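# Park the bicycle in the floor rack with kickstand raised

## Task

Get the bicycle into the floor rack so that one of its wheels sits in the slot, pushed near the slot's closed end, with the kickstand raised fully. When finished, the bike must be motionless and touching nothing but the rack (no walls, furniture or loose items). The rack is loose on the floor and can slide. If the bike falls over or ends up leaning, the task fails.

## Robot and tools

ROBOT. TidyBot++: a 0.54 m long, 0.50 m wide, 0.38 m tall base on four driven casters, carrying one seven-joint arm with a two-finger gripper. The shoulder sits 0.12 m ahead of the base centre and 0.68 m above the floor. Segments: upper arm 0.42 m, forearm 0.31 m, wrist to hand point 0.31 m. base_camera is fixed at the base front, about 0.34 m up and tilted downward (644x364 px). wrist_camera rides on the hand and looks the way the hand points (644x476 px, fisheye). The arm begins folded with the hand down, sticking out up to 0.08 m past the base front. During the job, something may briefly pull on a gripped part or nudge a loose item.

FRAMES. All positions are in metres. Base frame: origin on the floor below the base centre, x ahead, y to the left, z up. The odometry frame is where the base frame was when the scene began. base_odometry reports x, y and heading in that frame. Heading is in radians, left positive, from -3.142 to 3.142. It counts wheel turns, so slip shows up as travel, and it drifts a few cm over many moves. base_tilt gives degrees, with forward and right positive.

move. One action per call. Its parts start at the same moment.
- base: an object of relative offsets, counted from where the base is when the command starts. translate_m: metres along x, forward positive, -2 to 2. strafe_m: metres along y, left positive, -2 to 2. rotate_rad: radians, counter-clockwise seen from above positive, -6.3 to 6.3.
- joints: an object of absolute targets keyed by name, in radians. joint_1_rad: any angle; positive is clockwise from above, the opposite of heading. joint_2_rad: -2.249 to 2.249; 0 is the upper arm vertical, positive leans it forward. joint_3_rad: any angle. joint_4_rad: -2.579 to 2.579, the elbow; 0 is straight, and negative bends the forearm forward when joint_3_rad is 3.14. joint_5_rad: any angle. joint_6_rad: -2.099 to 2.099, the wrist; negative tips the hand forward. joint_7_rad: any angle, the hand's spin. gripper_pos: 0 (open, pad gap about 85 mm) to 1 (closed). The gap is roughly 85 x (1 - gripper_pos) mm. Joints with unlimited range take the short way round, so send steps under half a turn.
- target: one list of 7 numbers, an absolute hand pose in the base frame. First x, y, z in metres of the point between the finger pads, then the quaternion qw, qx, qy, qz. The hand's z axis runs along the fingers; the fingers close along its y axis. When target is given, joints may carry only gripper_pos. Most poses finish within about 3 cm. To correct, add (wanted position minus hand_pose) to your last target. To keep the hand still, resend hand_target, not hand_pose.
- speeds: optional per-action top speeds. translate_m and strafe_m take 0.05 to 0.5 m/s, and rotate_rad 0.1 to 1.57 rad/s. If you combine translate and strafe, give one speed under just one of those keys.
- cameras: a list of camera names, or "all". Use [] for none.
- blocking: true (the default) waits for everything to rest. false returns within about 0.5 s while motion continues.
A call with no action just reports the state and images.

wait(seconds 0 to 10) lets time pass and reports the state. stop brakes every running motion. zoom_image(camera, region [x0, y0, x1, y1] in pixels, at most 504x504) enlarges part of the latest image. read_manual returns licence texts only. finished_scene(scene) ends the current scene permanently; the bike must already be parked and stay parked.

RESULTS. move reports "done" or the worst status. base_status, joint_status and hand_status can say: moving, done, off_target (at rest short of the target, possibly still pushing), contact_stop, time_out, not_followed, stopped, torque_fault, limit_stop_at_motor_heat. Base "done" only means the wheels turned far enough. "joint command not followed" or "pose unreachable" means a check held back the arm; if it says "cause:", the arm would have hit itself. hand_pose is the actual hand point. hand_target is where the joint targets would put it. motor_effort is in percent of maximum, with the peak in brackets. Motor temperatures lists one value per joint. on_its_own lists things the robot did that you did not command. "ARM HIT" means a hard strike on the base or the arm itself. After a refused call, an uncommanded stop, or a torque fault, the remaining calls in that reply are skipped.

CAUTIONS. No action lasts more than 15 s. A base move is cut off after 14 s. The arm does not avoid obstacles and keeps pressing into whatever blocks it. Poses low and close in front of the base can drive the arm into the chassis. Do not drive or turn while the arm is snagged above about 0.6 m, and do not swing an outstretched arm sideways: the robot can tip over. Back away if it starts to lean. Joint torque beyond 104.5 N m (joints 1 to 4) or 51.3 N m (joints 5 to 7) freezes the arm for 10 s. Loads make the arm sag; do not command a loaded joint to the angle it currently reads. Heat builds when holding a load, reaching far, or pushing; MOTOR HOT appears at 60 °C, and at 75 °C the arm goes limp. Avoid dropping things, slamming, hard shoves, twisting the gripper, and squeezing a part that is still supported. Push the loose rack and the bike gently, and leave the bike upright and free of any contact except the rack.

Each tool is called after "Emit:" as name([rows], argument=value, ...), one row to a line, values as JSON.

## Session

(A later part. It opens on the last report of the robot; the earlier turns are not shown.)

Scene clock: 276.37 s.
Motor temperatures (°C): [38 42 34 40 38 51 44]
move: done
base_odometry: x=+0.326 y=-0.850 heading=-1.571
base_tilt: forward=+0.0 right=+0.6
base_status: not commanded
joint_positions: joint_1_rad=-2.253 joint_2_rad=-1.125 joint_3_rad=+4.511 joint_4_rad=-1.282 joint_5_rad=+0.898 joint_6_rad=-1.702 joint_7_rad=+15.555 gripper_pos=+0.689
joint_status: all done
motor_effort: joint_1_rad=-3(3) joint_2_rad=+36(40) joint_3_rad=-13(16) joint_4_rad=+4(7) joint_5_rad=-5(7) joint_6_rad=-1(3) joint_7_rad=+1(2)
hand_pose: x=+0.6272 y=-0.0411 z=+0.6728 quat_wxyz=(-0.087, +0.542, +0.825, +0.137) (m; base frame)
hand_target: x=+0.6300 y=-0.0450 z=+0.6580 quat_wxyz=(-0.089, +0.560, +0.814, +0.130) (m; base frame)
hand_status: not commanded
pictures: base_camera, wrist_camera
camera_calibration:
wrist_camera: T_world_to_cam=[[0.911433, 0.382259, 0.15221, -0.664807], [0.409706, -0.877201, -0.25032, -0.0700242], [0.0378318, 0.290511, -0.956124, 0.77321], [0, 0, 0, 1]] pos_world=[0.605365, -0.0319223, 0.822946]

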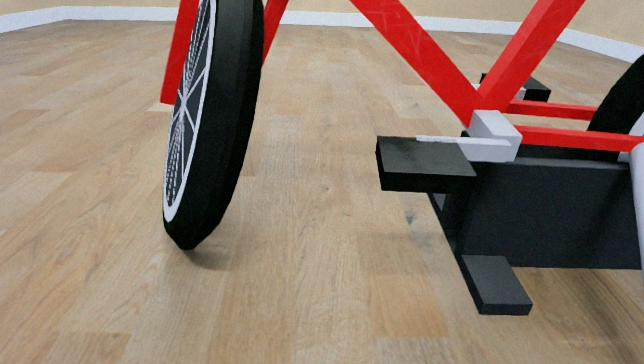

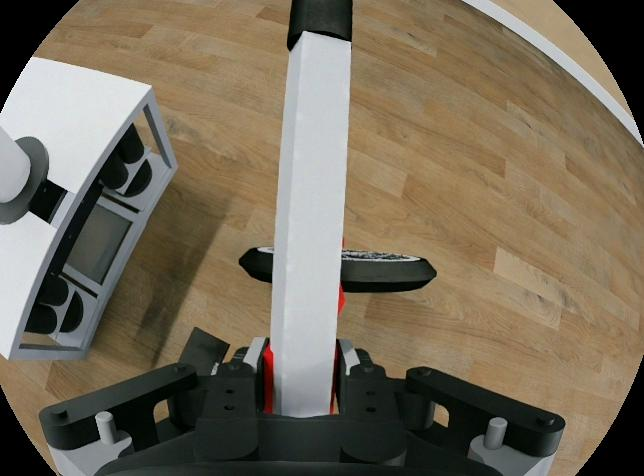

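Emit:
move(joints={"gripper_pos": 0.78}, cameras=[])

Emit:
move(joints={"joint_7_rad": 15.05})

Scene clock: 277.00 s.
Motor temperatures (°C): [38 42 34 40 38 51 44]
move: off_target
base_odometry: x=+0.326 y=-0.850 heading=-1.572
base_tilt: forward=+0.0 right=+0.6
base_status: not commanded
joint_positions: joint_1_rad=-2.252 joint_2_rad=-1.126 joint_3_rad=+4.511 joint_4_rad=-1.280 joint_5_rad=+0.898 joint_6_rad=-1.696 joint_7_rad=+15.554 gripper_pos=+0.708
joint_status: gripper_pos off_target (ended at +0.708, target +0.780)
motor_effort: joint_1_rad=-3(4) joint_2_rad=+36(38) joint_3_rad=-13(15) joint_4_rad=+3(4) joint_5_rad=-5(6) joint_6_rad=-2(3) joint_7_rad=+2(2)
hand_pose: x=+0.6289 y=-0.0413 z=+0.6730 quat_wxyz=(-0.086, +0.544, +0.823, +0.140) (m; base frame)
hand_target: x=+0.6300 y=-0.0450 z=+0.6580 quat_wxyz=(-0.089, +0.560, +0.814, +0.130) (m; base frame)
hand_status: not commanded
pictures: none
No camera images: "cameras" was empty.

Scene clock: 278.13 s.
Motor temperatures (°C): [38 42 34 40 38 51 44]
move: off_target
base_odometry: x=+0.326 y=-0.850 heading=-1.571
base_tilt: forward=+0.0 right=+0.6
base_status: not commanded
joint_positions: joint_1_rad=-2.254 joint_2_rad=-1.126 joint_3_rad=+4.504 joint_4_rad=-1.288 joint_5_rad=+0.901 joint_6_rad=-1.681 joint_7_rad=+15.215 gripper_pos=+0.710
joint_status: joint_7_rad off_target (ended at +15.215, target +15.050)
motor_effort: joint_1_rad=+2(2) joint_2_rad=+34(38) joint_3_rad=-8(12) joint_4_rad=+7(8) joint_5_rad=-10(11) joint_6_rad=-5(5) joint_7_rad=-15(16)
hand_pose: x=+0.6318 y=-0.0359 z=+0.6745 quat_wxyz=(-0.105, +0.671, +0.722, +0.130) (m; base frame)
hand_target: x=+0.6300 y=-0.0450 z=+0.6580 quat_wxyz=(-0.117, +0.734, +0.661, +0.106) (m; base frame)
hand_status: not commanded
pictures: base_camera, wrist_camera
camera_calibration:
wrist_camera: T_world_to_cam=[[0.99489, 0.0736066, 0.0691071, -0.678954], [0.0904671, -0.953802, -0.286492, 0.156452], [0.0448267, 0.29128, -0.955587, 0.768372], [0, 0, 0, 1]] pos_world=[0.626887, -0.0246114, 0.825989]

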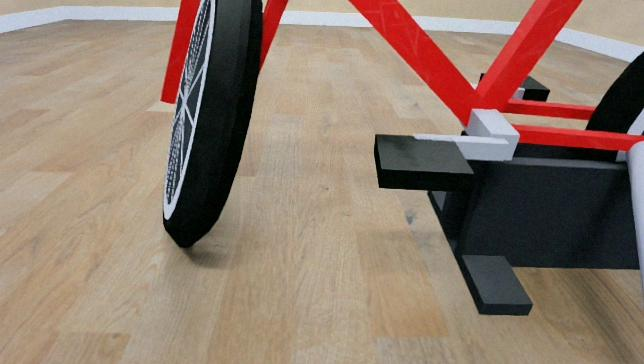

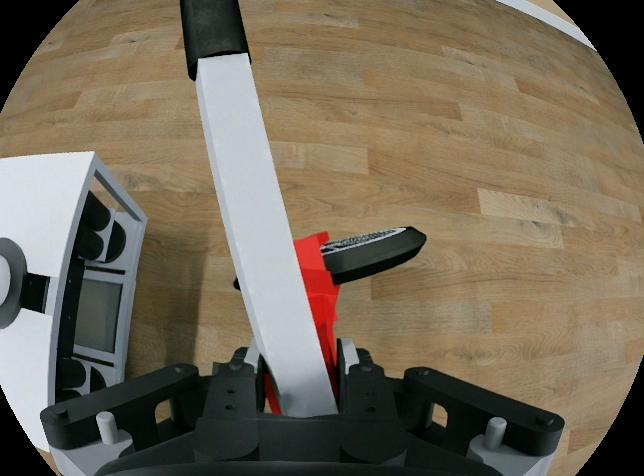

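Emit:
move(joints={"joint_7_rad": 15.5}, cameras=[])

Emit:
move(joints={"gripper_pos": 0.0}, cameras=[])

Emit:
move(target=[0.62, -0.08, 0.79, -0.089, 0.56, 0.814, 0.13])

Scene clock: 279.67 s.
Motor temperatures (°C): [38 42 34 40 38 51 44]
move: done
base_odometry: x=+0.326 y=-0.850 heading=-1.571
base_tilt: forward=+0.0 right=+0.6
base_status: not commanded
joint_positions: joint_1_rad=-2.254 joint_2_rad=-1.126 joint_3_rad=+4.504 joint_4_rad=-1.287 joint_5_rad=+0.901 joint_6_rad=-1.681 joint_7_rad=+15.457 gripper_pos=+0.712
joint_status: all done
motor_effort: joint_1_rad=+0(3) joint_2_rad=+32(34) joint_3_rad=-9(10) joint_4_rad=+4(8) joint_5_rad=-2(11) joint_6_rad=-4(6) joint_7_rad=+1(16)
hand_pose: x=+0.6322 y=-0.0358 z=+0.6749 quat_wxyz=(-0.088, +0.579, +0.798, +0.143) (m; base frame)
hand_target: x=+0.6300 y=-0.0450 z=+0.6580 quat_wxyz=(-0.090, +0.568, +0.808, +0.129) (m; base frame)
hand_status: not commanded
pictures: none
No camera images: "cameras" was empty.

Scene clock: 280.63 s.
Motor temperatures (°C): [38 42 34 40 38 51 44]
move: done
base_odometry: x=+0.326 y=-0.850 heading=-1.571
base_tilt: forward=+0.0 right=+0.6
base_status: not commanded
joint_positions: joint_1_rad=-2.254 joint_2_rad=-1.131 joint_3_rad=+4.520 joint_4_rad=-1.291 joint_5_rad=+0.901 joint_6_rad=-1.687 joint_7_rad=+15.459 gripper_pos=+0.000
joint_status: all done
motor_effort: joint_1_rad=+0(2) joint_2_rad=+38(39) joint_3_rad=-14(16) joint_4_rad=+6(7) joint_5_rad=-4(5) joint_6_rad=+1(4) joint_7_rad=+1(1)
hand_pose: x=+0.6288 y=-0.0398 z=+0.6663 quat_wxyz=(-0.093, +0.581, +0.798, +0.133) (m; base frame)
hand_target: x=+0.6300 y=-0.0450 z=+0.6580 quat_wxyz=(-0.090, +0.568, +0.808, +0.129) (m; base frame)
hand_status: not commanded
pictures: none
No camera images: "cameras" was empty.

Scene clock: 282.17 s.
Motor temperatures (°C): [38 42 34 40 38 51 44]
move: off_target
base_odometry: x=+0.326 y=-0.850 heading=-1.571
base_tilt: forward=+0.0 right=+0.6
base_status: not commanded
joint_positions: joint_1_rad=-2.299 joint_2_rad=-1.005 joint_3_rad=+4.454 joint_4_rad=-0.915 joint_5_rad=+0.901 joint_6_rad=-1.956 joint_7_rad=+15.608 gripper_pos=+0.000
joint_status: not commanded
motor_effort: joint_1_rad=+0(1) joint_2_rad=+39(41) joint_3_rad=-11(15) joint_4_rad=+5(7) joint_5_rad=-5(5) joint_6_rad=+1(2) joint_7_rad=+1(1)
hand_pose: x=+0.6338 y=-0.0913 z=+0.7790 quat_wxyz=(-0.080, +0.592, +0.790, +0.139) (m; base frame)
hand_target: x=+0.6200 y=-0.0800 z=+0.7900 quat_wxyz=(-0.089, +0.560, +0.814, +0.130) (m; base frame)
hand_status: off_target (0.021 m and 4.8 deg from the pose sent, 0.130 m and 3.1 deg at the start)
pictures: base_camera, wrist_camera
camera_calibration:
wrist_camera: T_world_to_cam=[[0.952105, 0.268979, 0.145414, -0.698607], [0.298332, -0.921429, -0.248932, -0.0246948], [0.0670312, 0.280391, -0.957543, 0.870831], [0, 0, 0, 1]] pos_world=[0.614142, -0.0790169, 0.929298]

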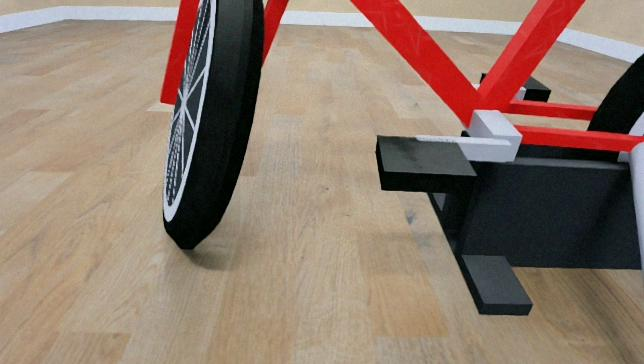

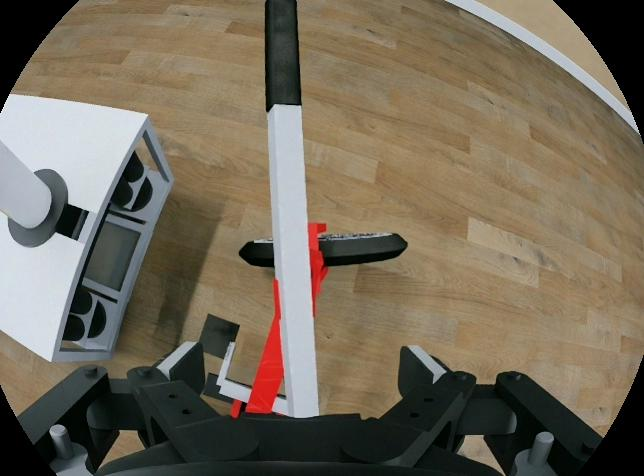

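Emit:
move(target=[0.5, 0.0, 0.86, 0, 1, 0, 0], joints={"gripper_pos": 1.0}, cameras=[])

Emit:
move(target=[0.42, 0.22, 0.8, 0, 1, 0, 0])

Scene clock: 286.10 s.
Motor temperatures (°C): [38 42 34 40 38 51 44]
move: off_target
base_odometry: x=+0.326 y=-0.850 heading=-1.571
base_tilt: forward=+0.0 right=+0.6
base_status: not commanded
joint_positions: joint_1_rad=-0.037 joint_2_rad=+0.175 joint_3_rad=+3.191 joint_4_rad=-1.139 joint_5_rad=+0.063 joint_6_rad=-1.852 joint_7_rad=+14.192 gripper_pos=+0.999
joint_status: all done
motor_effort: joint_1_rad=-1(5) joint_2_rad=-22(41) joint_3_rad=+1(12) joint_4_rad=+16(17) joint_5_rad=+0(5) joint_6_rad=+0(4) joint_7_rad=+0(1)
hand_pose: x=+0.4889 y=-0.0201 z=+0.8653 quat_wxyz=(+0.034, +0.999, +0.013, -0.013) (m; base frame)
hand_target: x=+0.5000 y=+0.0000 z=+0.8600 quat_wxyz=(+0.000, +1.000, +0.000, +0.000) (m; base frame)
hand_status: off_target (0.024 m and 4.5 deg from the pose sent, 0.181 m and 107.4 deg at the start)
pictures: none
No camera images: "cameras" was empty.

Scene clock: 288.07 s.
Motor temperatures (°C): [38 42 34 40 38 51 44]
move: off_target
base_odometry: x=+0.326 y=-0.850 heading=-1.571
base_tilt: forward=+0.0 right=+0.6
base_status: not commanded
joint_positions: joint_1_rad=-0.445 joint_2_rad=+0.173 joint_3_rad=+2.952 joint_4_rad=-1.371 joint_5_rad=+0.063 joint_6_rad=-1.657 joint_7_rad=+13.524 gripper_pos=+0.999
joint_status: not commanded
motor_effort: joint_1_rad=+0(2) joint_2_rad=-22(23) joint_3_rad=+0(2) joint_4_rad=+16(17) joint_5_rad=-1(2) joint_6_rad=+0(1) joint_7_rad=+1(1)
hand_pose: x=+0.4270 y=+0.1983 z=+0.7955 quat_wxyz=(+0.029, +0.999, +0.008, -0.014) (m; base frame)
hand_target: x=+0.4200 y=+0.2200 z=+0.8000 quat_wxyz=(+0.000, +1.000, +0.000, +0.000) (m; base frame)
hand_status: off_target (0.023 m and 3.8 deg from the pose sent, 0.258 m and 4.5 deg at the start)
pictures: base_camera, wrist_camera
camera_calibration:
wrist_camera: T_world_to_cam=[[0.0313985, -0.996734, 0.0744061, 0.118636], [-0.997207, -0.0261918, 0.0699482, 0.429977], [-0.0677709, -0.0763945, -0.994772, 0.977206], [0, 0, 0, 1]] pos_world=[0.491277, 0.204164, 0.933194]

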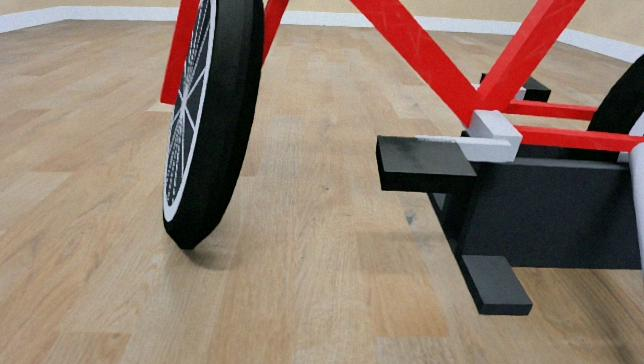

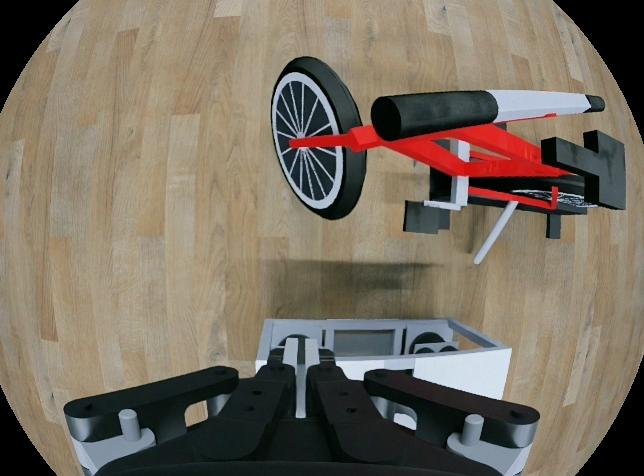

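Emit:
move(target=[0.45, 0.13, 0.71, 0, 1, 0, 0])

Emit:
move(target=[0.54, 0.12, 0.71, 0, 1, 0, 0])

Scene clock: 295.17 s.
Motor temperatures (°C): [38 42 34 40 38 51 44]
move: off_target
base_odometry: x=+0.326 y=-0.850 heading=-1.571
base_tilt: forward=+0.0 right=+0.6
base_status: not commanded
joint_positions: joint_1_rad=-0.280 joint_2_rad=+0.151 joint_3_rad=+3.005 joint_4_rad=-1.685 joint_5_rad=+0.063 joint_6_rad=-1.365 joint_7_rad=+13.703 gripper_pos=+0.999
joint_status: not commanded
motor_effort: joint_1_rad=+0(2) joint_2_rad=-21(22) joint_3_rad=-1(1) joint_4_rad=+16(17) joint_5_rad=-1(2) joint_6_rad=+0(1) joint_7_rad=+1(1)
hand_pose: x=+0.4437 y=+0.1230 z=+0.7055 quat_wxyz=(+0.031, +0.999, -0.002, -0.018) (m; base frame)
hand_target: x=+0.4500 y=+0.1300 z=+0.7100 quat_wxyz=(+0.000, +1.000, +0.000, +0.000) (m; base frame)
hand_status: off_target (0.010 m and 4.1 deg from the pose sent, 0.112 m and 3.8 deg at the start)
pictures: base_camera, wrist_camera
camera_calibration:
wrist_camera: T_world_to_cam=[[0.0130829, -0.996845, 0.0782894, 0.0551653], [-0.996934, -0.00696326, 0.0779358, 0.442825], [-0.0771448, -0.079069, -0.99388, 0.886912], [0, 0, 0, 1]] pos_world=[0.509167, 0.128202, 0.842653]

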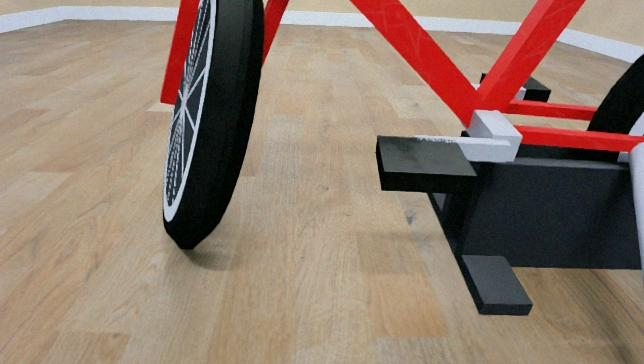

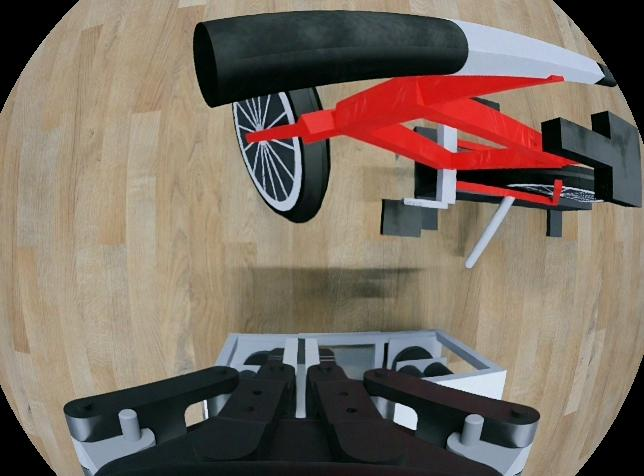

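Scene clock: 296.50 s.
Motor temperatures (°C): [38 42 34 40 38 51 44]
move: off_target
base_odometry: x=+0.326 y=-0.850 heading=-1.571
base_tilt: forward=+0.0 right=+0.6
base_status: not commanded
joint_positions: joint_1_rad=-0.269 joint_2_rad=+0.293 joint_3_rad=+3.090 joint_4_rad=-1.463 joint_5_rad=+0.061 joint_6_rad=-1.366 joint_7_rad=+13.808 gripper_pos=+0.999
joint_status: not commanded
motor_effort: joint_1_rad=+0(2) joint_2_rad=-26(28) joint_3_rad=+0(1) joint_4_rad=+17(19) joint_5_rad=+0(2) joint_6_rad=+1(3) joint_7_rad=+1(1)
hand_pose: x=+0.5387 y=+0.1194 z=+0.7161 quat_wxyz=(+0.018, +1.000, +0.000, +0.017) (m; base frame)
hand_target: x=+0.5400 y=+0.1200 z=+0.7100 quat_wxyz=(+0.000, +1.000, +0.000, +0.000) (m; base frame)
hand_status: off_target (0.006 m and 2.8 deg from the pose sent, 0.096 m and 4.1 deg at the start)
pictures: base_camera, wrist_camera
camera_calibration:
wrist_camera: T_world_to_cam=[[0.0140778, -0.998398, 0.054794, 0.0659291], [-0.999871, -0.0136329, 0.00848589, 0.588802], [-0.0077253, -0.0549064, -0.998462, 0.867483], [0, 0, 0, 1]] pos_world=[0.5945, 0.121481, 0.85754]

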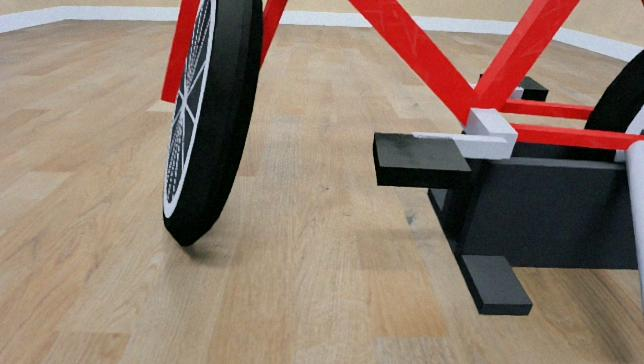

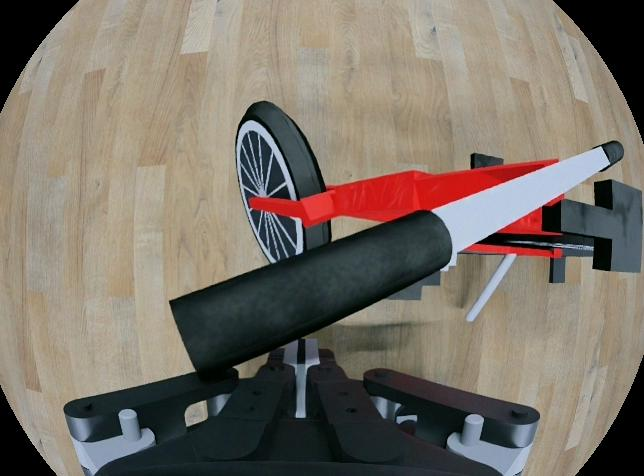

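Emit:
move(target=[0.6, 0.14, 0.71, 0, 1, 0, 0])

Emit:
move(target=[0.67, 0.125, 0.71, 0, 0.995, 0, 0.1])

Scene clock: 297.83 s.
Motor temperatures (°C): [38 42 34 40 38 51 44]
move: off_target
base_odometry: x=+0.326 y=-0.850 heading=-1.571
base_tilt: forward=+0.0 right=+0.6
base_status: not commanded
joint_positions: joint_1_rad=-0.269 joint_2_rad=+0.429 joint_3_rad=+3.131 joint_4_rad=-1.241 joint_5_rad=+0.061 joint_6_rad=-1.432 joint_7_rad=+13.813 gripper_pos=+0.999
joint_status: not commanded
motor_effort: joint_1_rad=-2(3) joint_2_rad=-30(31) joint_3_rad=-2(3) joint_4_rad=+19(20) joint_5_rad=-2(4) joint_6_rad=+4(5) joint_7_rad=+0(1)
hand_pose: x=+0.6046 y=+0.1205 z=+0.7230 quat_wxyz=(+0.021, +0.999, -0.019, +0.027) (m; base frame)
hand_target: x=+0.6000 y=+0.1400 z=+0.7100 quat_wxyz=(+0.000, +1.000, +0.000, +0.000) (m; base frame)
hand_status: off_target (0.024 m and 4.5 deg from the pose sent, 0.065 m and 2.8 deg at the start)
pictures: base_camera, wrist_camera
camera_calibration:
wrist_camera: T_world_to_cam=[[-0.025502, -0.997913, 0.0593312, 0.0863002], [-0.999601, 0.0247359, -0.0136108, 0.665803], [0.0121148, -0.0596547, -0.998146, 0.863299], [0, 0, 0, 1]] pos_world=[0.65728, 0.121151, 0.86564]

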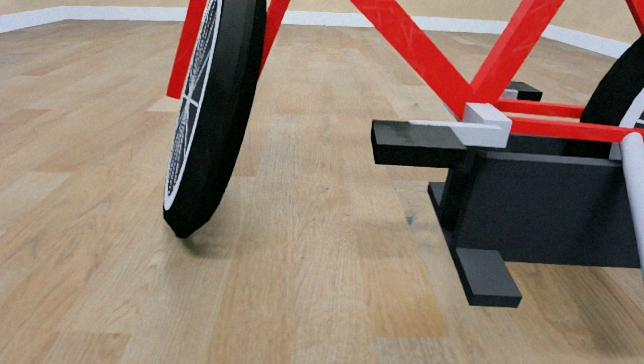

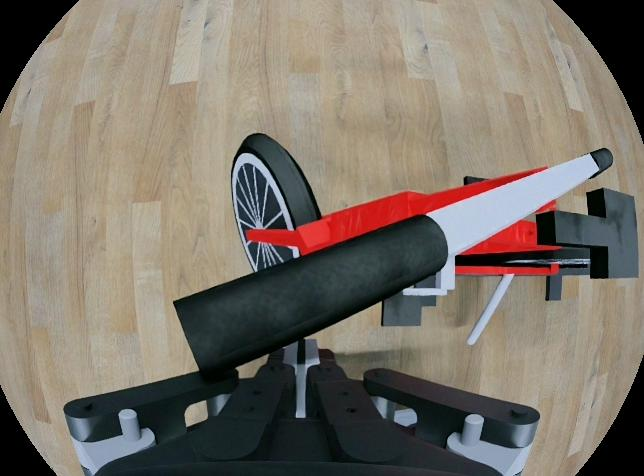

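Scene clock: 298.63 s.
Motor temperatures (°C): [38 42 34 40 38 51 44]
move: off_target
base_odometry: x=+0.326 y=-0.850 heading=-1.571
base_tilt: forward=+0.0 right=+0.6
base_status: not commanded
joint_positions: joint_1_rad=-0.261 joint_2_rad=+0.448 joint_3_rad=+3.161 joint_4_rad=-1.231 joint_5_rad=+0.061 joint_6_rad=-1.272 joint_7_rad=+13.848 gripper_pos=+0.999
joint_status: not commanded
motor_effort: joint_1_rad=+0(3) joint_2_rad=-31(34) joint_3_rad=+0(3) joint_4_rad=+19(22) joint_5_rad=+0(4) joint_6_rad=+5(9) joint_7_rad=+0(1)
hand_pose: x=+0.6606 y=+0.1176 z=+0.7222 quat_wxyz=(+0.008, +0.995, -0.016, +0.101) (m; base frame)
hand_target: x=+0.6700 y=+0.1250 z=+0.7100 quat_wxyz=(+0.000, +0.995, +0.000, +0.100) (m; base frame)
hand_status: off_target (0.017 m and 2.1 deg from the pose sent, 0.067 m and 9.0 deg at the start)
pictures: base_camera, wrist_camera
camera_calibration:
wrist_camera: T_world_to_cam=[[-0.0222817, -0.999212, 0.0328402, 0.102095], [-0.986972, 0.0167496, -0.160016, 0.820239], [0.15934, -0.0359778, -0.986568, 0.753206], [0, 0, 0, 1]] pos_world=[0.691813, 0.115374, 0.870987]

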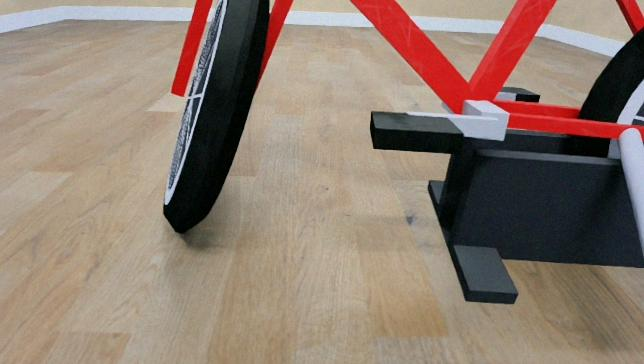

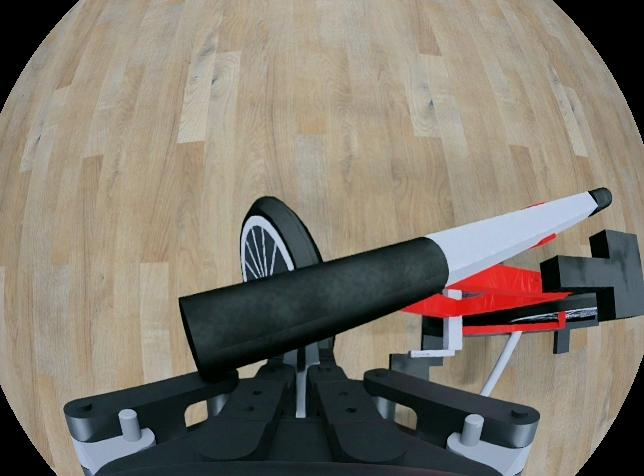

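Emit:
move(target=[0.5, 0.1, 0.86, 0, 1, 0, 0], cameras=[])

Emit:
move(joints={"joint_1_rad": 0.6, "joint_2_rad": -0.5, "joint_3_rad": 3.14, "joint_4_rad": -1.7, "joint_5_rad": 0, "joint_6_rad": -1.2, "joint_7_rad": 14.13})

Scene clock: 302.00 s.
Motor temperatures (°C): [38 42 34 40 38 51 44]
move: off_target
base_odometry: x=+0.326 y=-0.850 heading=-1.571
base_tilt: forward=+0.0 right=+0.6
base_status: not commanded
joint_positions: joint_1_rad=-0.245 joint_2_rad=+0.212 joint_3_rad=+3.118 joint_4_rad=-1.106 joint_5_rad=+0.061 joint_6_rad=-1.776 joint_7_rad=+13.848 gripper_pos=+0.999
joint_status: not commanded
motor_effort: joint_1_rad=+0(1) joint_2_rad=-24(38) joint_3_rad=+0(1) joint_4_rad=+16(19) joint_5_rad=-1(2) joint_6_rad=+0(5) joint_7_rad=+1(1)
hand_pose: x=+0.5164 y=+0.0901 z=+0.8614 quat_wxyz=(+0.020, +0.999, -0.018, +0.030) (m; base frame)
hand_target: x=+0.5000 y=+0.1000 z=+0.8600 quat_wxyz=(+0.000, +1.000, +0.000, +0.000) (m; base frame)
hand_status: off_target (0.019 m and 4.6 deg from the pose sent, 0.212 m and 11.8 deg at the start)
pictures: none
No camera images: "cameras" was empty.

Scene clock: 304.40 s.
Motor temperatures (°C): [38 42 34 40 38 51 44]
move: done
base_odometry: x=+0.326 y=-0.850 heading=-1.571
base_tilt: forward=+0.0 right=+0.6
base_status: not commanded
joint_positions: joint_1_rad=+0.581 joint_2_rad=-0.480 joint_3_rad=+3.124 joint_4_rad=-1.686 joint_5_rad=+0.061 joint_6_rad=-1.240 joint_7_rad=+14.085 gripper_pos=+0.999
joint_status: all done
motor_effort: joint_1_rad=+0(2) joint_2_rad=+0(26) joint_3_rad=+0(2) joint_4_rad=+20(20) joint_5_rad=-1(3) joint_6_rad=+6(6) joint_7_rad=+1(2)
hand_pose: x=+0.3632 y=-0.1723 z=+0.9285 quat_wxyz=(+0.120, +0.896, -0.285, +0.320) (m; base frame)
hand_target: x=+0.3690 y=-0.1687 z=+0.9354 quat_wxyz=(+0.106, +0.890, -0.278, +0.347) (m; base frame)
hand_status: not commanded
pictures: base_camera, wrist_camera
camera_calibration:
wrist_camera: T_world_to_cam=[[-0.585793, -0.8086, 0.0548768, 0.016029], [-0.661247, 0.437696, -0.609241, 0.935879], [0.468613, -0.393177, -0.791084, 0.638288], [0, 0, 0, 1]] pos_world=[0.329127, -0.145709, 1.07424]

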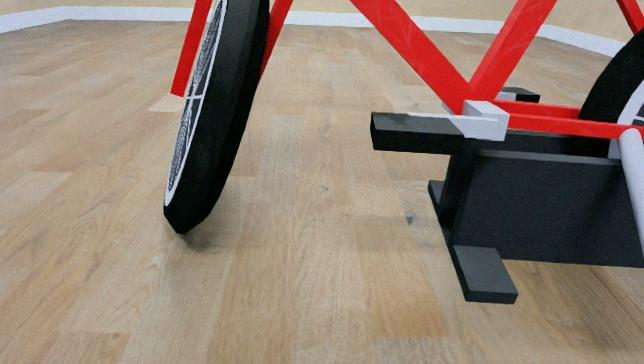

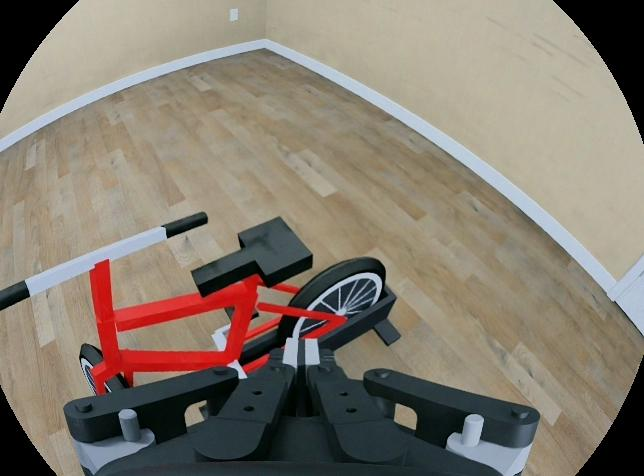

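Emit:
move(target=[0.44, -0.28, 0.5, 0, 0.7071, 0.7071, 0])

Scene clock: 308.20 s.
Motor temperatures (°C): [38 41 34 40 38 51 44]
move: off_target
base_odometry: x=+0.326 y=-0.850 heading=-1.571
base_tilt: forward=+0.0 right=+0.6
base_status: not commanded
joint_positions: joint_1_rad=-1.596 joint_2_rad=-1.153 joint_3_rad=+4.708 joint_4_rad=-1.884 joint_5_rad=+1.128 joint_6_rad=-1.385 joint_7_rad=+15.325 gripper_pos=+0.999
joint_status: not commanded
motor_effort: joint_1_rad=+0(2) joint_2_rad=+31(32) joint_3_rad=-14(16) joint_4_rad=+6(20) joint_5_rad=-1(3) joint_6_rad=+1(6) joint_7_rad=+1(1)
hand_pose: x=+0.4521 y=-0.2638 z=+0.5158 quat_wxyz=(-0.005, +0.733, +0.679, +0.038) (m; base frame)
hand_target: x=+0.4400 y=-0.2800 z=+0.5000 quat_wxyz=(+0.000, +0.707, +0.707, +0.000) (m; base frame)
hand_status: off_target (0.026 m and 6.2 deg from the pose sent, 0.448 m and 128.8 deg at the start)
pictures: base_camera, wrist_camera
camera_calibration:
wrist_camera: T_world_to_cam=[[0.99605, -0.0625493, 0.0630242, -0.505723], [-0.0613218, -0.997892, -0.0212286, -0.169913], [0.0642192, 0.01728, -0.997786, 0.631878], [0, 0, 0, 1]] pos_world=[0.452728, -0.212107, 0.658745]

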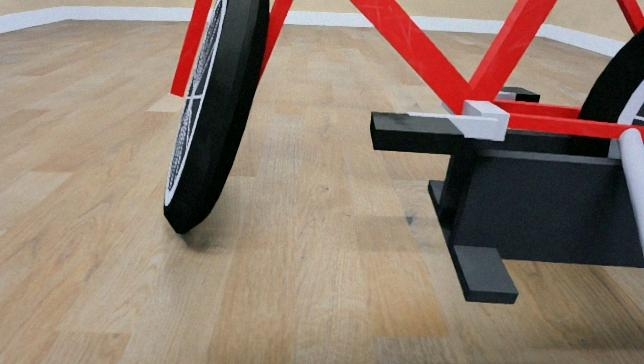

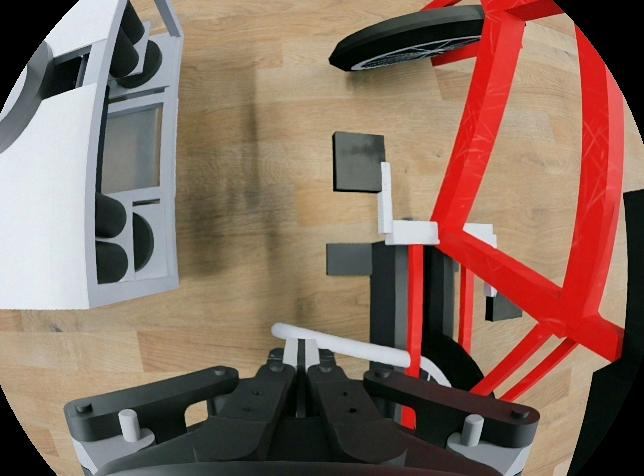

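Emit:
move(target=[0.2, -0.42, 0.45, 0, 0.7071, 0.7071, 0])

Scene clock: 310.80 s.
Motor temperatures (°C): [38 41 34 40 38 51 44]
move: off_target
base_odometry: x=+0.326 y=-0.850 heading=-1.571
base_tilt: forward=+0.0 right=+0.6
base_status: not commanded
joint_positions: joint_1_rad=-0.979 joint_2_rad=-1.257 joint_3_rad=+4.762 joint_4_rad=-1.919 joint_5_rad=+1.254 joint_6_rad=-1.386 joint_7_rad=+15.938 gripper_pos=+0.999
joint_status: not commanded
motor_effort: joint_1_rad=+0(3) joint_2_rad=+32(33) joint_3_rad=-15(16) joint_4_rad=+4(7) joint_5_rad=-2(3) joint_6_rad=+0(1) joint_7_rad=+1(1)
hand_pose: x=+0.2210 y=-0.4117 z=+0.4659 quat_wxyz=(+0.006, +0.724, +0.689, +0.024) (m; base frame)
hand_target: x=+0.2000 y=-0.4200 z=+0.4500 quat_wxyz=(+0.000, +0.707, +0.707, +0.000) (m; base frame)
hand_status: off_target (0.028 m and 4.0 deg from the pose sent, 0.304 m and 6.2 deg at the start)
pictures: base_camera, wrist_camera
camera_calibration:
wrist_camera: T_world_to_cam=[[0.997579, -0.0350749, 0.0600454, -0.269332], [-0.0360574, -0.999232, 0.0153574, -0.355966], [0.0594606, -0.0174853, -0.998078, 0.586356], [0, 0, 0, 1]] pos_world=[0.220979, -0.354887, 0.606868]

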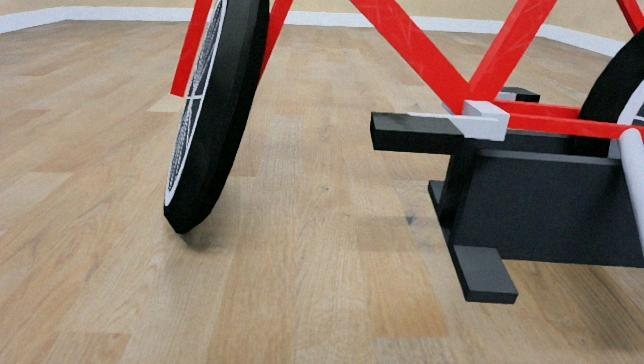

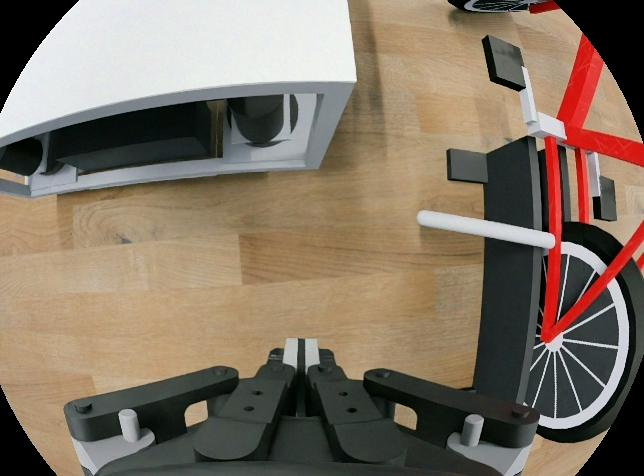

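Emit:
move(base={"translate_m": 0.18, "strafe_m": 0.08}, speeds={"translate_m": 0.15})

Scene clock: 312.87 s.
Motor temperatures (°C): [38 41 34 40 38 51 44]
move: done
base_odometry: x=+0.406 y=-1.030 heading=-1.571
base_tilt: forward=+0.0 right=+0.6
base_status: done
joint_positions: joint_1_rad=-0.971 joint_2_rad=-1.259 joint_3_rad=+4.763 joint_4_rad=-1.923 joint_5_rad=+1.258 joint_6_rad=-1.386 joint_7_rad=+15.940 gripper_pos=+0.999
joint_status: not commanded
motor_effort: joint_1_rad=+0(3) joint_2_rad=+32(33) joint_3_rad=-14(15) joint_4_rad=+4(5) joint_5_rad=-2(3) joint_6_rad=+0(1) joint_7_rad=+0(1)
hand_pose: x=+0.2173 y=-0.4116 z=+0.4646 quat_wxyz=(+0.006, +0.725, +0.689, +0.023) (m; base frame)
hand_target: x=+0.2000 y=-0.4200 z=+0.4500 quat_wxyz=(+0.000, +0.707, +0.707, +0.000) (m; base frame)
hand_status: not commanded
pictures: base_camera, wrist_camera
camera_calibration:
wrist_camera: T_world_to_cam=[[0.997648, -0.0368267, 0.0578163, -0.265244], [-0.0378098, -0.999157, 0.0160043, -0.355842], [0.0571781, -0.0181527, -0.998199, 0.585596], [0, 0, 0, 1]] pos_world=[0.217683, -0.35468, 0.605572]

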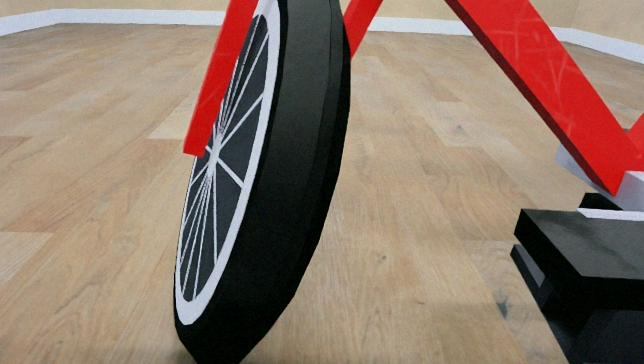

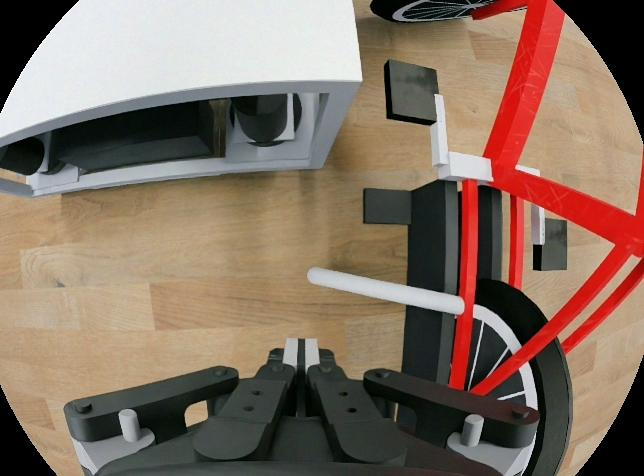

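Emit:
move(base={"translate_m": 0.05}, speeds={"translate_m": 0.08})

Scene clock: 314.07 s.
Motor temperatures (°C): [38 41 34 40 38 51 44]
move: done
base_odometry: x=+0.406 y=-1.080 heading=-1.571
base_tilt: forward=+0.0 right=+0.6
base_status: done
joint_positions: joint_1_rad=-0.969 joint_2_rad=-1.259 joint_3_rad=+4.764 joint_4_rad=-1.923 joint_5_rad=+1.258 joint_6_rad=-1.386 joint_7_rad=+15.940 gripper_pos=+0.999
joint_status: not commanded
motor_effort: joint_1_rad=+0(3) joint_2_rad=+33(33) joint_3_rad=-14(15) joint_4_rad=+4(5) joint_5_rad=-1(3) joint_6_rad=+0(1) joint_7_rad=+1(1)
hand_pose: x=+0.2161 y=-0.4118 z=+0.4643 quat_wxyz=(+0.005, +0.726, +0.688, +0.023) (m; base frame)
hand_target: x=+0.2000 y=-0.4200 z=+0.4500 quat_wxyz=(+0.000, +0.707, +0.707, +0.000) (m; base frame)
hand_status: not commanded
pictures: base_camera, wrist_camera
camera_calibration:
wrist_camera: T_world_to_cam=[[0.997562, -0.0394484, 0.0575615, -0.264956], [-0.0404171, -0.999059, 0.0157612, -0.355413], [0.0568855, -0.0180492, -0.998218, 0.585492], [0, 0, 0, 1]] pos_world=[0.216639, -0.354963, 0.605302]

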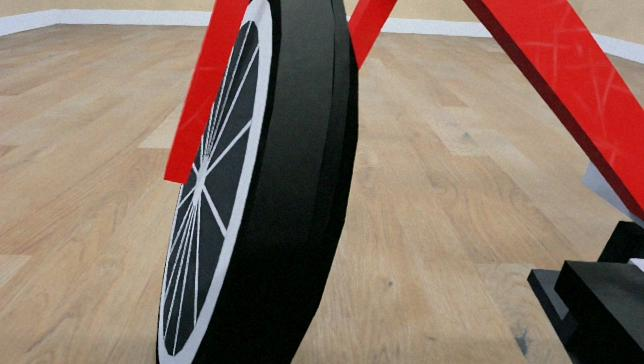

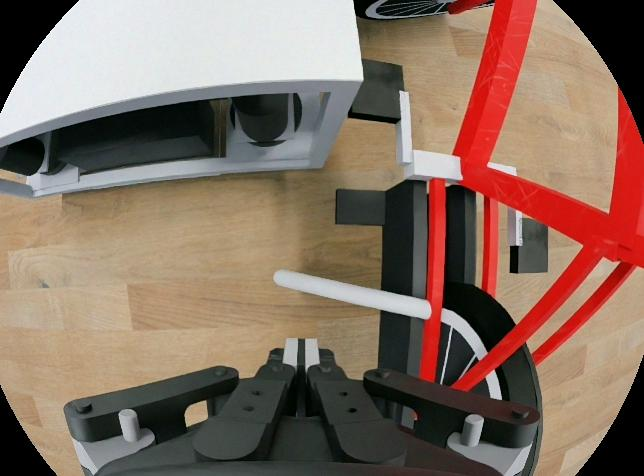

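Emit:
move(base={"strafe_m": 0.05, "translate_m": 0.015}, speeds={"translate_m": 0.08})

Emit:
move(target=[0.19, -0.38, 0.25, 0, 0.7071, 0.7071, 0])

Scene clock: 315.57 s.
Motor temperatures (°C): [38 41 34 40 38 51 44]
move: done
base_odometry: x=+0.456 y=-1.096 heading=-1.571
base_tilt: forward=+0.0 right=+0.6
base_status: done
joint_positions: joint_1_rad=-0.969 joint_2_rad=-1.261 joint_3_rad=+4.764 joint_4_rad=-1.926 joint_5_rad=+1.260 joint_6_rad=-1.386 joint_7_rad=+15.940 gripper_pos=+0.999
joint_status: not commanded
motor_effort: joint_1_rad=+0(1) joint_2_rad=+32(34) joint_3_rad=-15(15) joint_4_rad=+4(5) joint_5_rad=-2(3) joint_6_rad=+0(1) joint_7_rad=+1(1)
hand_pose: x=+0.2160 y=-0.4109 z=+0.4636 quat_wxyz=(+0.005, +0.725, +0.689, +0.023) (m; base frame)
hand_target: x=+0.2000 y=-0.4200 z=+0.4500 quat_wxyz=(+0.000, +0.707, +0.707, +0.000) (m; base frame)
hand_status: not commanded
pictures: base_camera, wrist_camera
camera_calibration:
wrist_camera: T_world_to_cam=[[0.9977, -0.0365912, 0.057057, -0.263449], [-0.0375236, -0.999178, 0.0153561, -0.354991], [0.0564482, -0.0174617, -0.998253, 0.585167], [0, 0, 0, 1]] pos_world=[0.216491, -0.354121, 0.604627]

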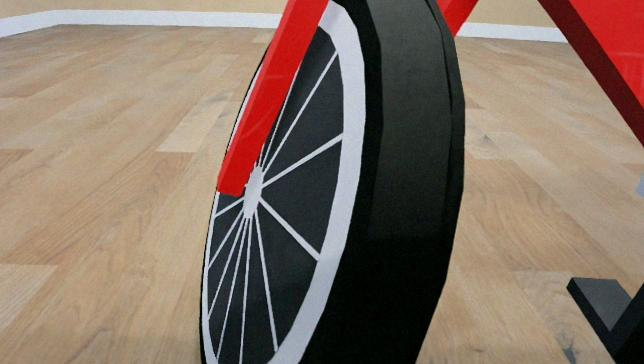

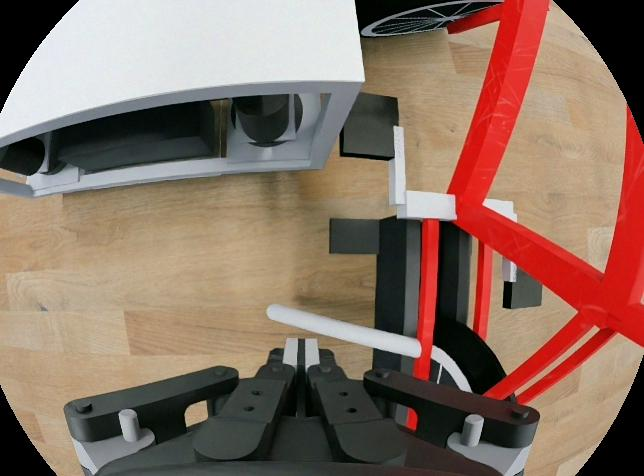

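Scene clock: 317.47 s.
Motor temperatures (°C): [38 41 34 40 38 51 44]
move: off_target
base_odometry: x=+0.456 y=-1.096 heading=-1.571
base_tilt: forward=+0.0 right=+0.6
base_status: not commanded
joint_positions: joint_1_rad=-0.979 joint_2_rad=-1.547 joint_3_rad=+5.182 joint_4_rad=-2.020 joint_5_rad=+1.730 joint_6_rad=-1.179 joint_7_rad=+15.814 gripper_pos=+0.999
joint_status: not commanded
motor_effort: joint_1_rad=+0(1) joint_2_rad=+32(35) joint_3_rad=-13(15) joint_4_rad=-4(4) joint_5_rad=-2(3) joint_6_rad=+0(1) joint_7_rad=+0(1)
hand_pose: x=+0.1723 y=-0.3773 z=+0.2609 quat_wxyz=(-0.025, +0.712, +0.702, +0.000) (m; base frame)
hand_target: x=+0.1900 y=-0.3800 z=+0.2500 quat_wxyz=(+0.000, +0.707, +0.707, +0.000) (m; base frame)
hand_status: off_target (0.021 m and 3.0 deg from the pose sent, 0.217 m and 4.0 deg at the start)
pictures: base_camera, wrist_camera
camera_calibration:
wrist_camera: T_world_to_cam=[[0.999854, 0.00112248, -0.0170512, -0.17381], [0.00121519, -0.999985, 0.00542777, -0.324257], [-0.0170448, -0.0054477, -0.99984, 0.403495], [0, 0, 0, 1]] pos_world=[0.181056, -0.321858, 0.402227]

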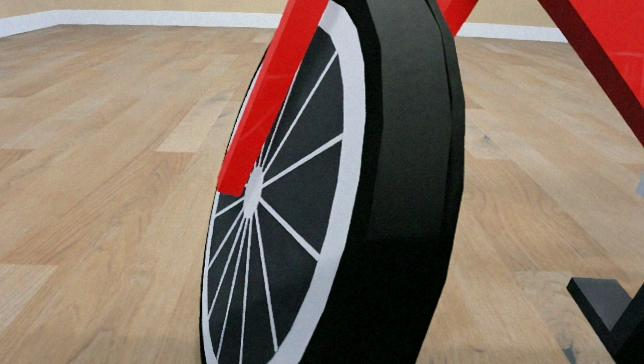

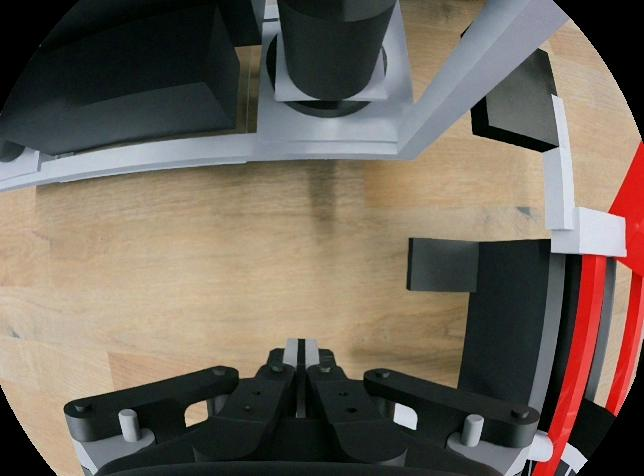

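Emit:
move(target=[0.225, -0.39, 0.075, 0, 0.7071, 0.7071, 0])

Scene clock: 319.13 s.
Motor temperatures (°C): [38 41 34 40 38 51 44]
move: off_target
base_odometry: x=+0.456 y=-1.096 heading=-1.571
base_tilt: forward=+0.0 right=+0.6
base_status: not commanded
joint_positions: joint_1_rad=-1.150 joint_2_rad=-1.824 joint_3_rad=+5.432 joint_4_rad=-1.702 joint_5_rad=+1.943 joint_6_rad=-0.955 joint_7_rad=+15.781 gripper_pos=+0.999
joint_status: not commanded
motor_effort: joint_1_rad=+0(1) joint_2_rad=+33(36) joint_3_rad=-11(14) joint_4_rad=-6(7) joint_5_rad=-2(3) joint_6_rad=+0(1) joint_7_rad=+1(1)
hand_pose: x=+0.2133 y=-0.3800 z=+0.0862 quat_wxyz=(-0.025, +0.710, +0.703, +0.008) (m; base frame)
hand_target: x=+0.2249 y=-0.3901 z=+0.0751 quat_wxyz=(+0.000, +0.707, +0.707, +0.000) (m; base frame)
hand_status: off_target (0.019 m and 3.1 deg from the pose sent, 0.194 m and 3.0 deg at the start)
pictures: base_camera, wrist_camera
camera_calibration:
wrist_camera: T_world_to_cam=[[0.999963, 0.0049349, -0.00707851, -0.217253], [0.00489701, -0.999974, -0.00536016, -0.325967], [-0.00710477, 0.0053253, -0.999961, 0.231489], [0, 0, 0, 1]] pos_world=[0.220486, -0.326119, 0.228195]

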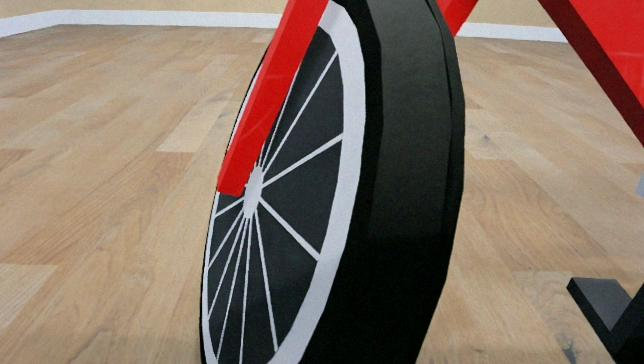

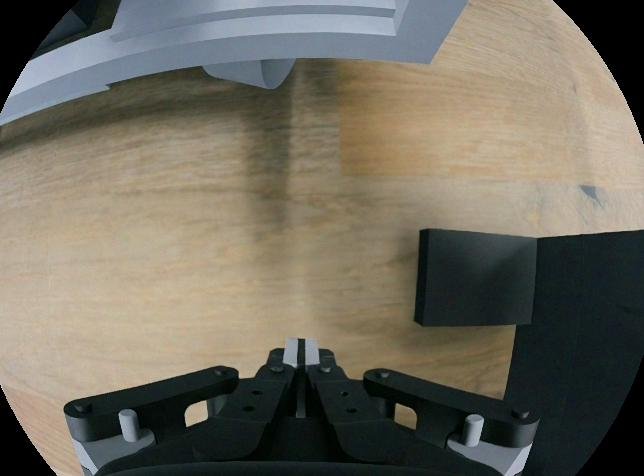

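Emit:
move(target=[0.225, -0.47, 0.08, 0, 0.7071, 0.7071, 0])

Emit:
move(target=[0.225, -0.52, 0.085, 0, 0.7071, 0.7071, 0])

Scene clock: 320.80 s.
Motor temperatures (°C): [38 41 34 40 38 51 44]
move: off_target
base_odometry: x=+0.456 y=-1.096 heading=-1.571
base_tilt: forward=-0.1 right=+0.6
base_status: not commanded
joint_positions: joint_1_rad=-1.188 joint_2_rad=-1.846 joint_3_rad=+5.389 joint_4_rad=-1.487 joint_5_rad=+1.810 joint_6_rad=-0.951 joint_7_rad=+15.990 gripper_pos=+0.999
joint_status: not commanded
motor_effort: joint_1_rad=-2(3) joint_2_rad=+42(45) joint_3_rad=-17(19) joint_4_rad=+4(6) joint_5_rad=+6(7) joint_6_rad=+6(8) joint_7_rad=+1(2)
hand_pose: x=+0.2097 y=-0.4345 z=+0.0703 quat_wxyz=(-0.032, +0.712, +0.701, +0.004) (m; base frame)
hand_target: x=+0.2250 y=-0.4700 z=+0.0800 quat_wxyz=(+0.000, +0.707, +0.707, +0.000) (m; base frame)
hand_status: off_target (0.040 m and 3.8 deg from the pose sent, 0.091 m and 3.1 deg at the start)
pictures: base_camera, wrist_camera
camera_calibration:
wrist_camera: T_world_to_cam=[[0.999741, 0.000446549, -0.0227656, -0.214282], [0.000225239, -0.999953, -0.00972289, -0.37923], [-0.0227688, 0.00971524, -0.999694, 0.221035], [0, 0, 0, 1]] pos_world=[0.219344, -0.381264, 0.212402]

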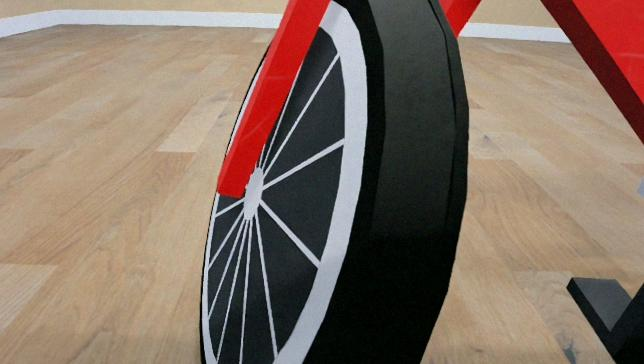

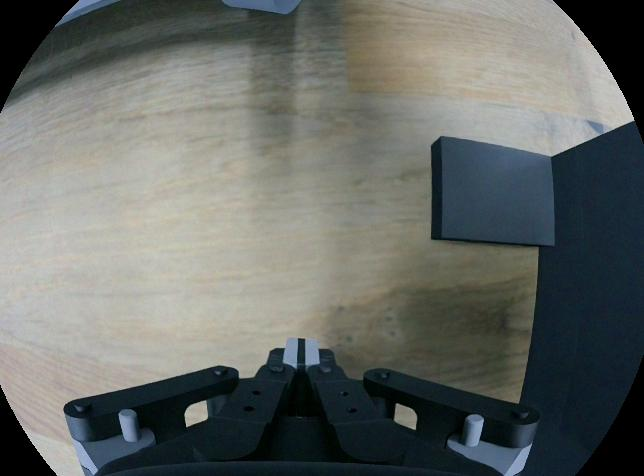

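Scene clock: 321.93 s.
Motor temperatures (°C): [38 41 34 40 38 51 44]
move: off_target
base_odometry: x=+0.456 y=-1.096 heading=-1.571
base_tilt: forward=+0.0 right=+0.6
base_status: not commanded
joint_positions: joint_1_rad=-1.215 joint_2_rad=-1.867 joint_3_rad=+5.329 joint_4_rad=-1.311 joint_5_rad=+1.728 joint_6_rad=-0.953 joint_7_rad=+16.193 gripper_pos=+0.999
joint_status: not commanded
motor_effort: joint_1_rad=-1(3) joint_2_rad=+49(50) joint_3_rad=-19(19) joint_4_rad=+5(6) joint_5_rad=+3(7) joint_6_rad=+6(7) joint_7_rad=+0(2)
hand_pose: x=+0.2109 y=-0.4875 z=+0.0665 quat_wxyz=(-0.021, +0.702, +0.711, +0.002) (m; base frame)
hand_target: x=+0.2250 y=-0.5200 z=+0.0850 quat_wxyz=(+0.000, +0.707, +0.707, +0.000) (m; base frame)
hand_status: off_target (0.040 m and 2.5 deg from the pose sent, 0.088 m and 3.8 deg at the start)
pictures: base_camera, wrist_camera
camera_calibration:
wrist_camera: T_world_to_cam=[[0.999582, 0.0277053, -0.00830742, -0.203171], [0.0277802, -0.999573, 0.00903738, -0.439089], [-0.00805349, -0.00926438, -0.999925, 0.205377], [0, 0, 0, 1]] pos_world=[0.216938, -0.43137, 0.207642]

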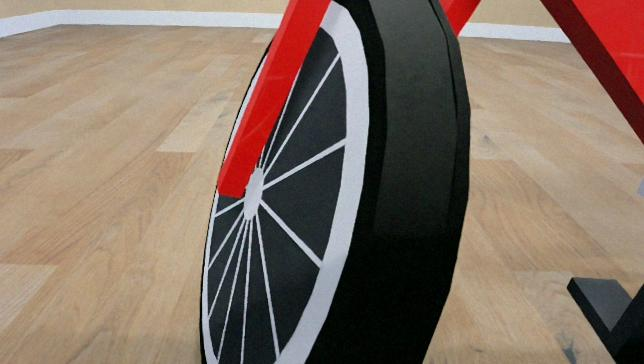

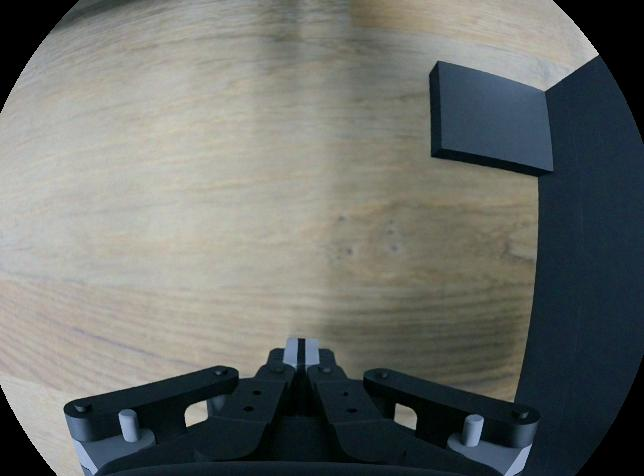

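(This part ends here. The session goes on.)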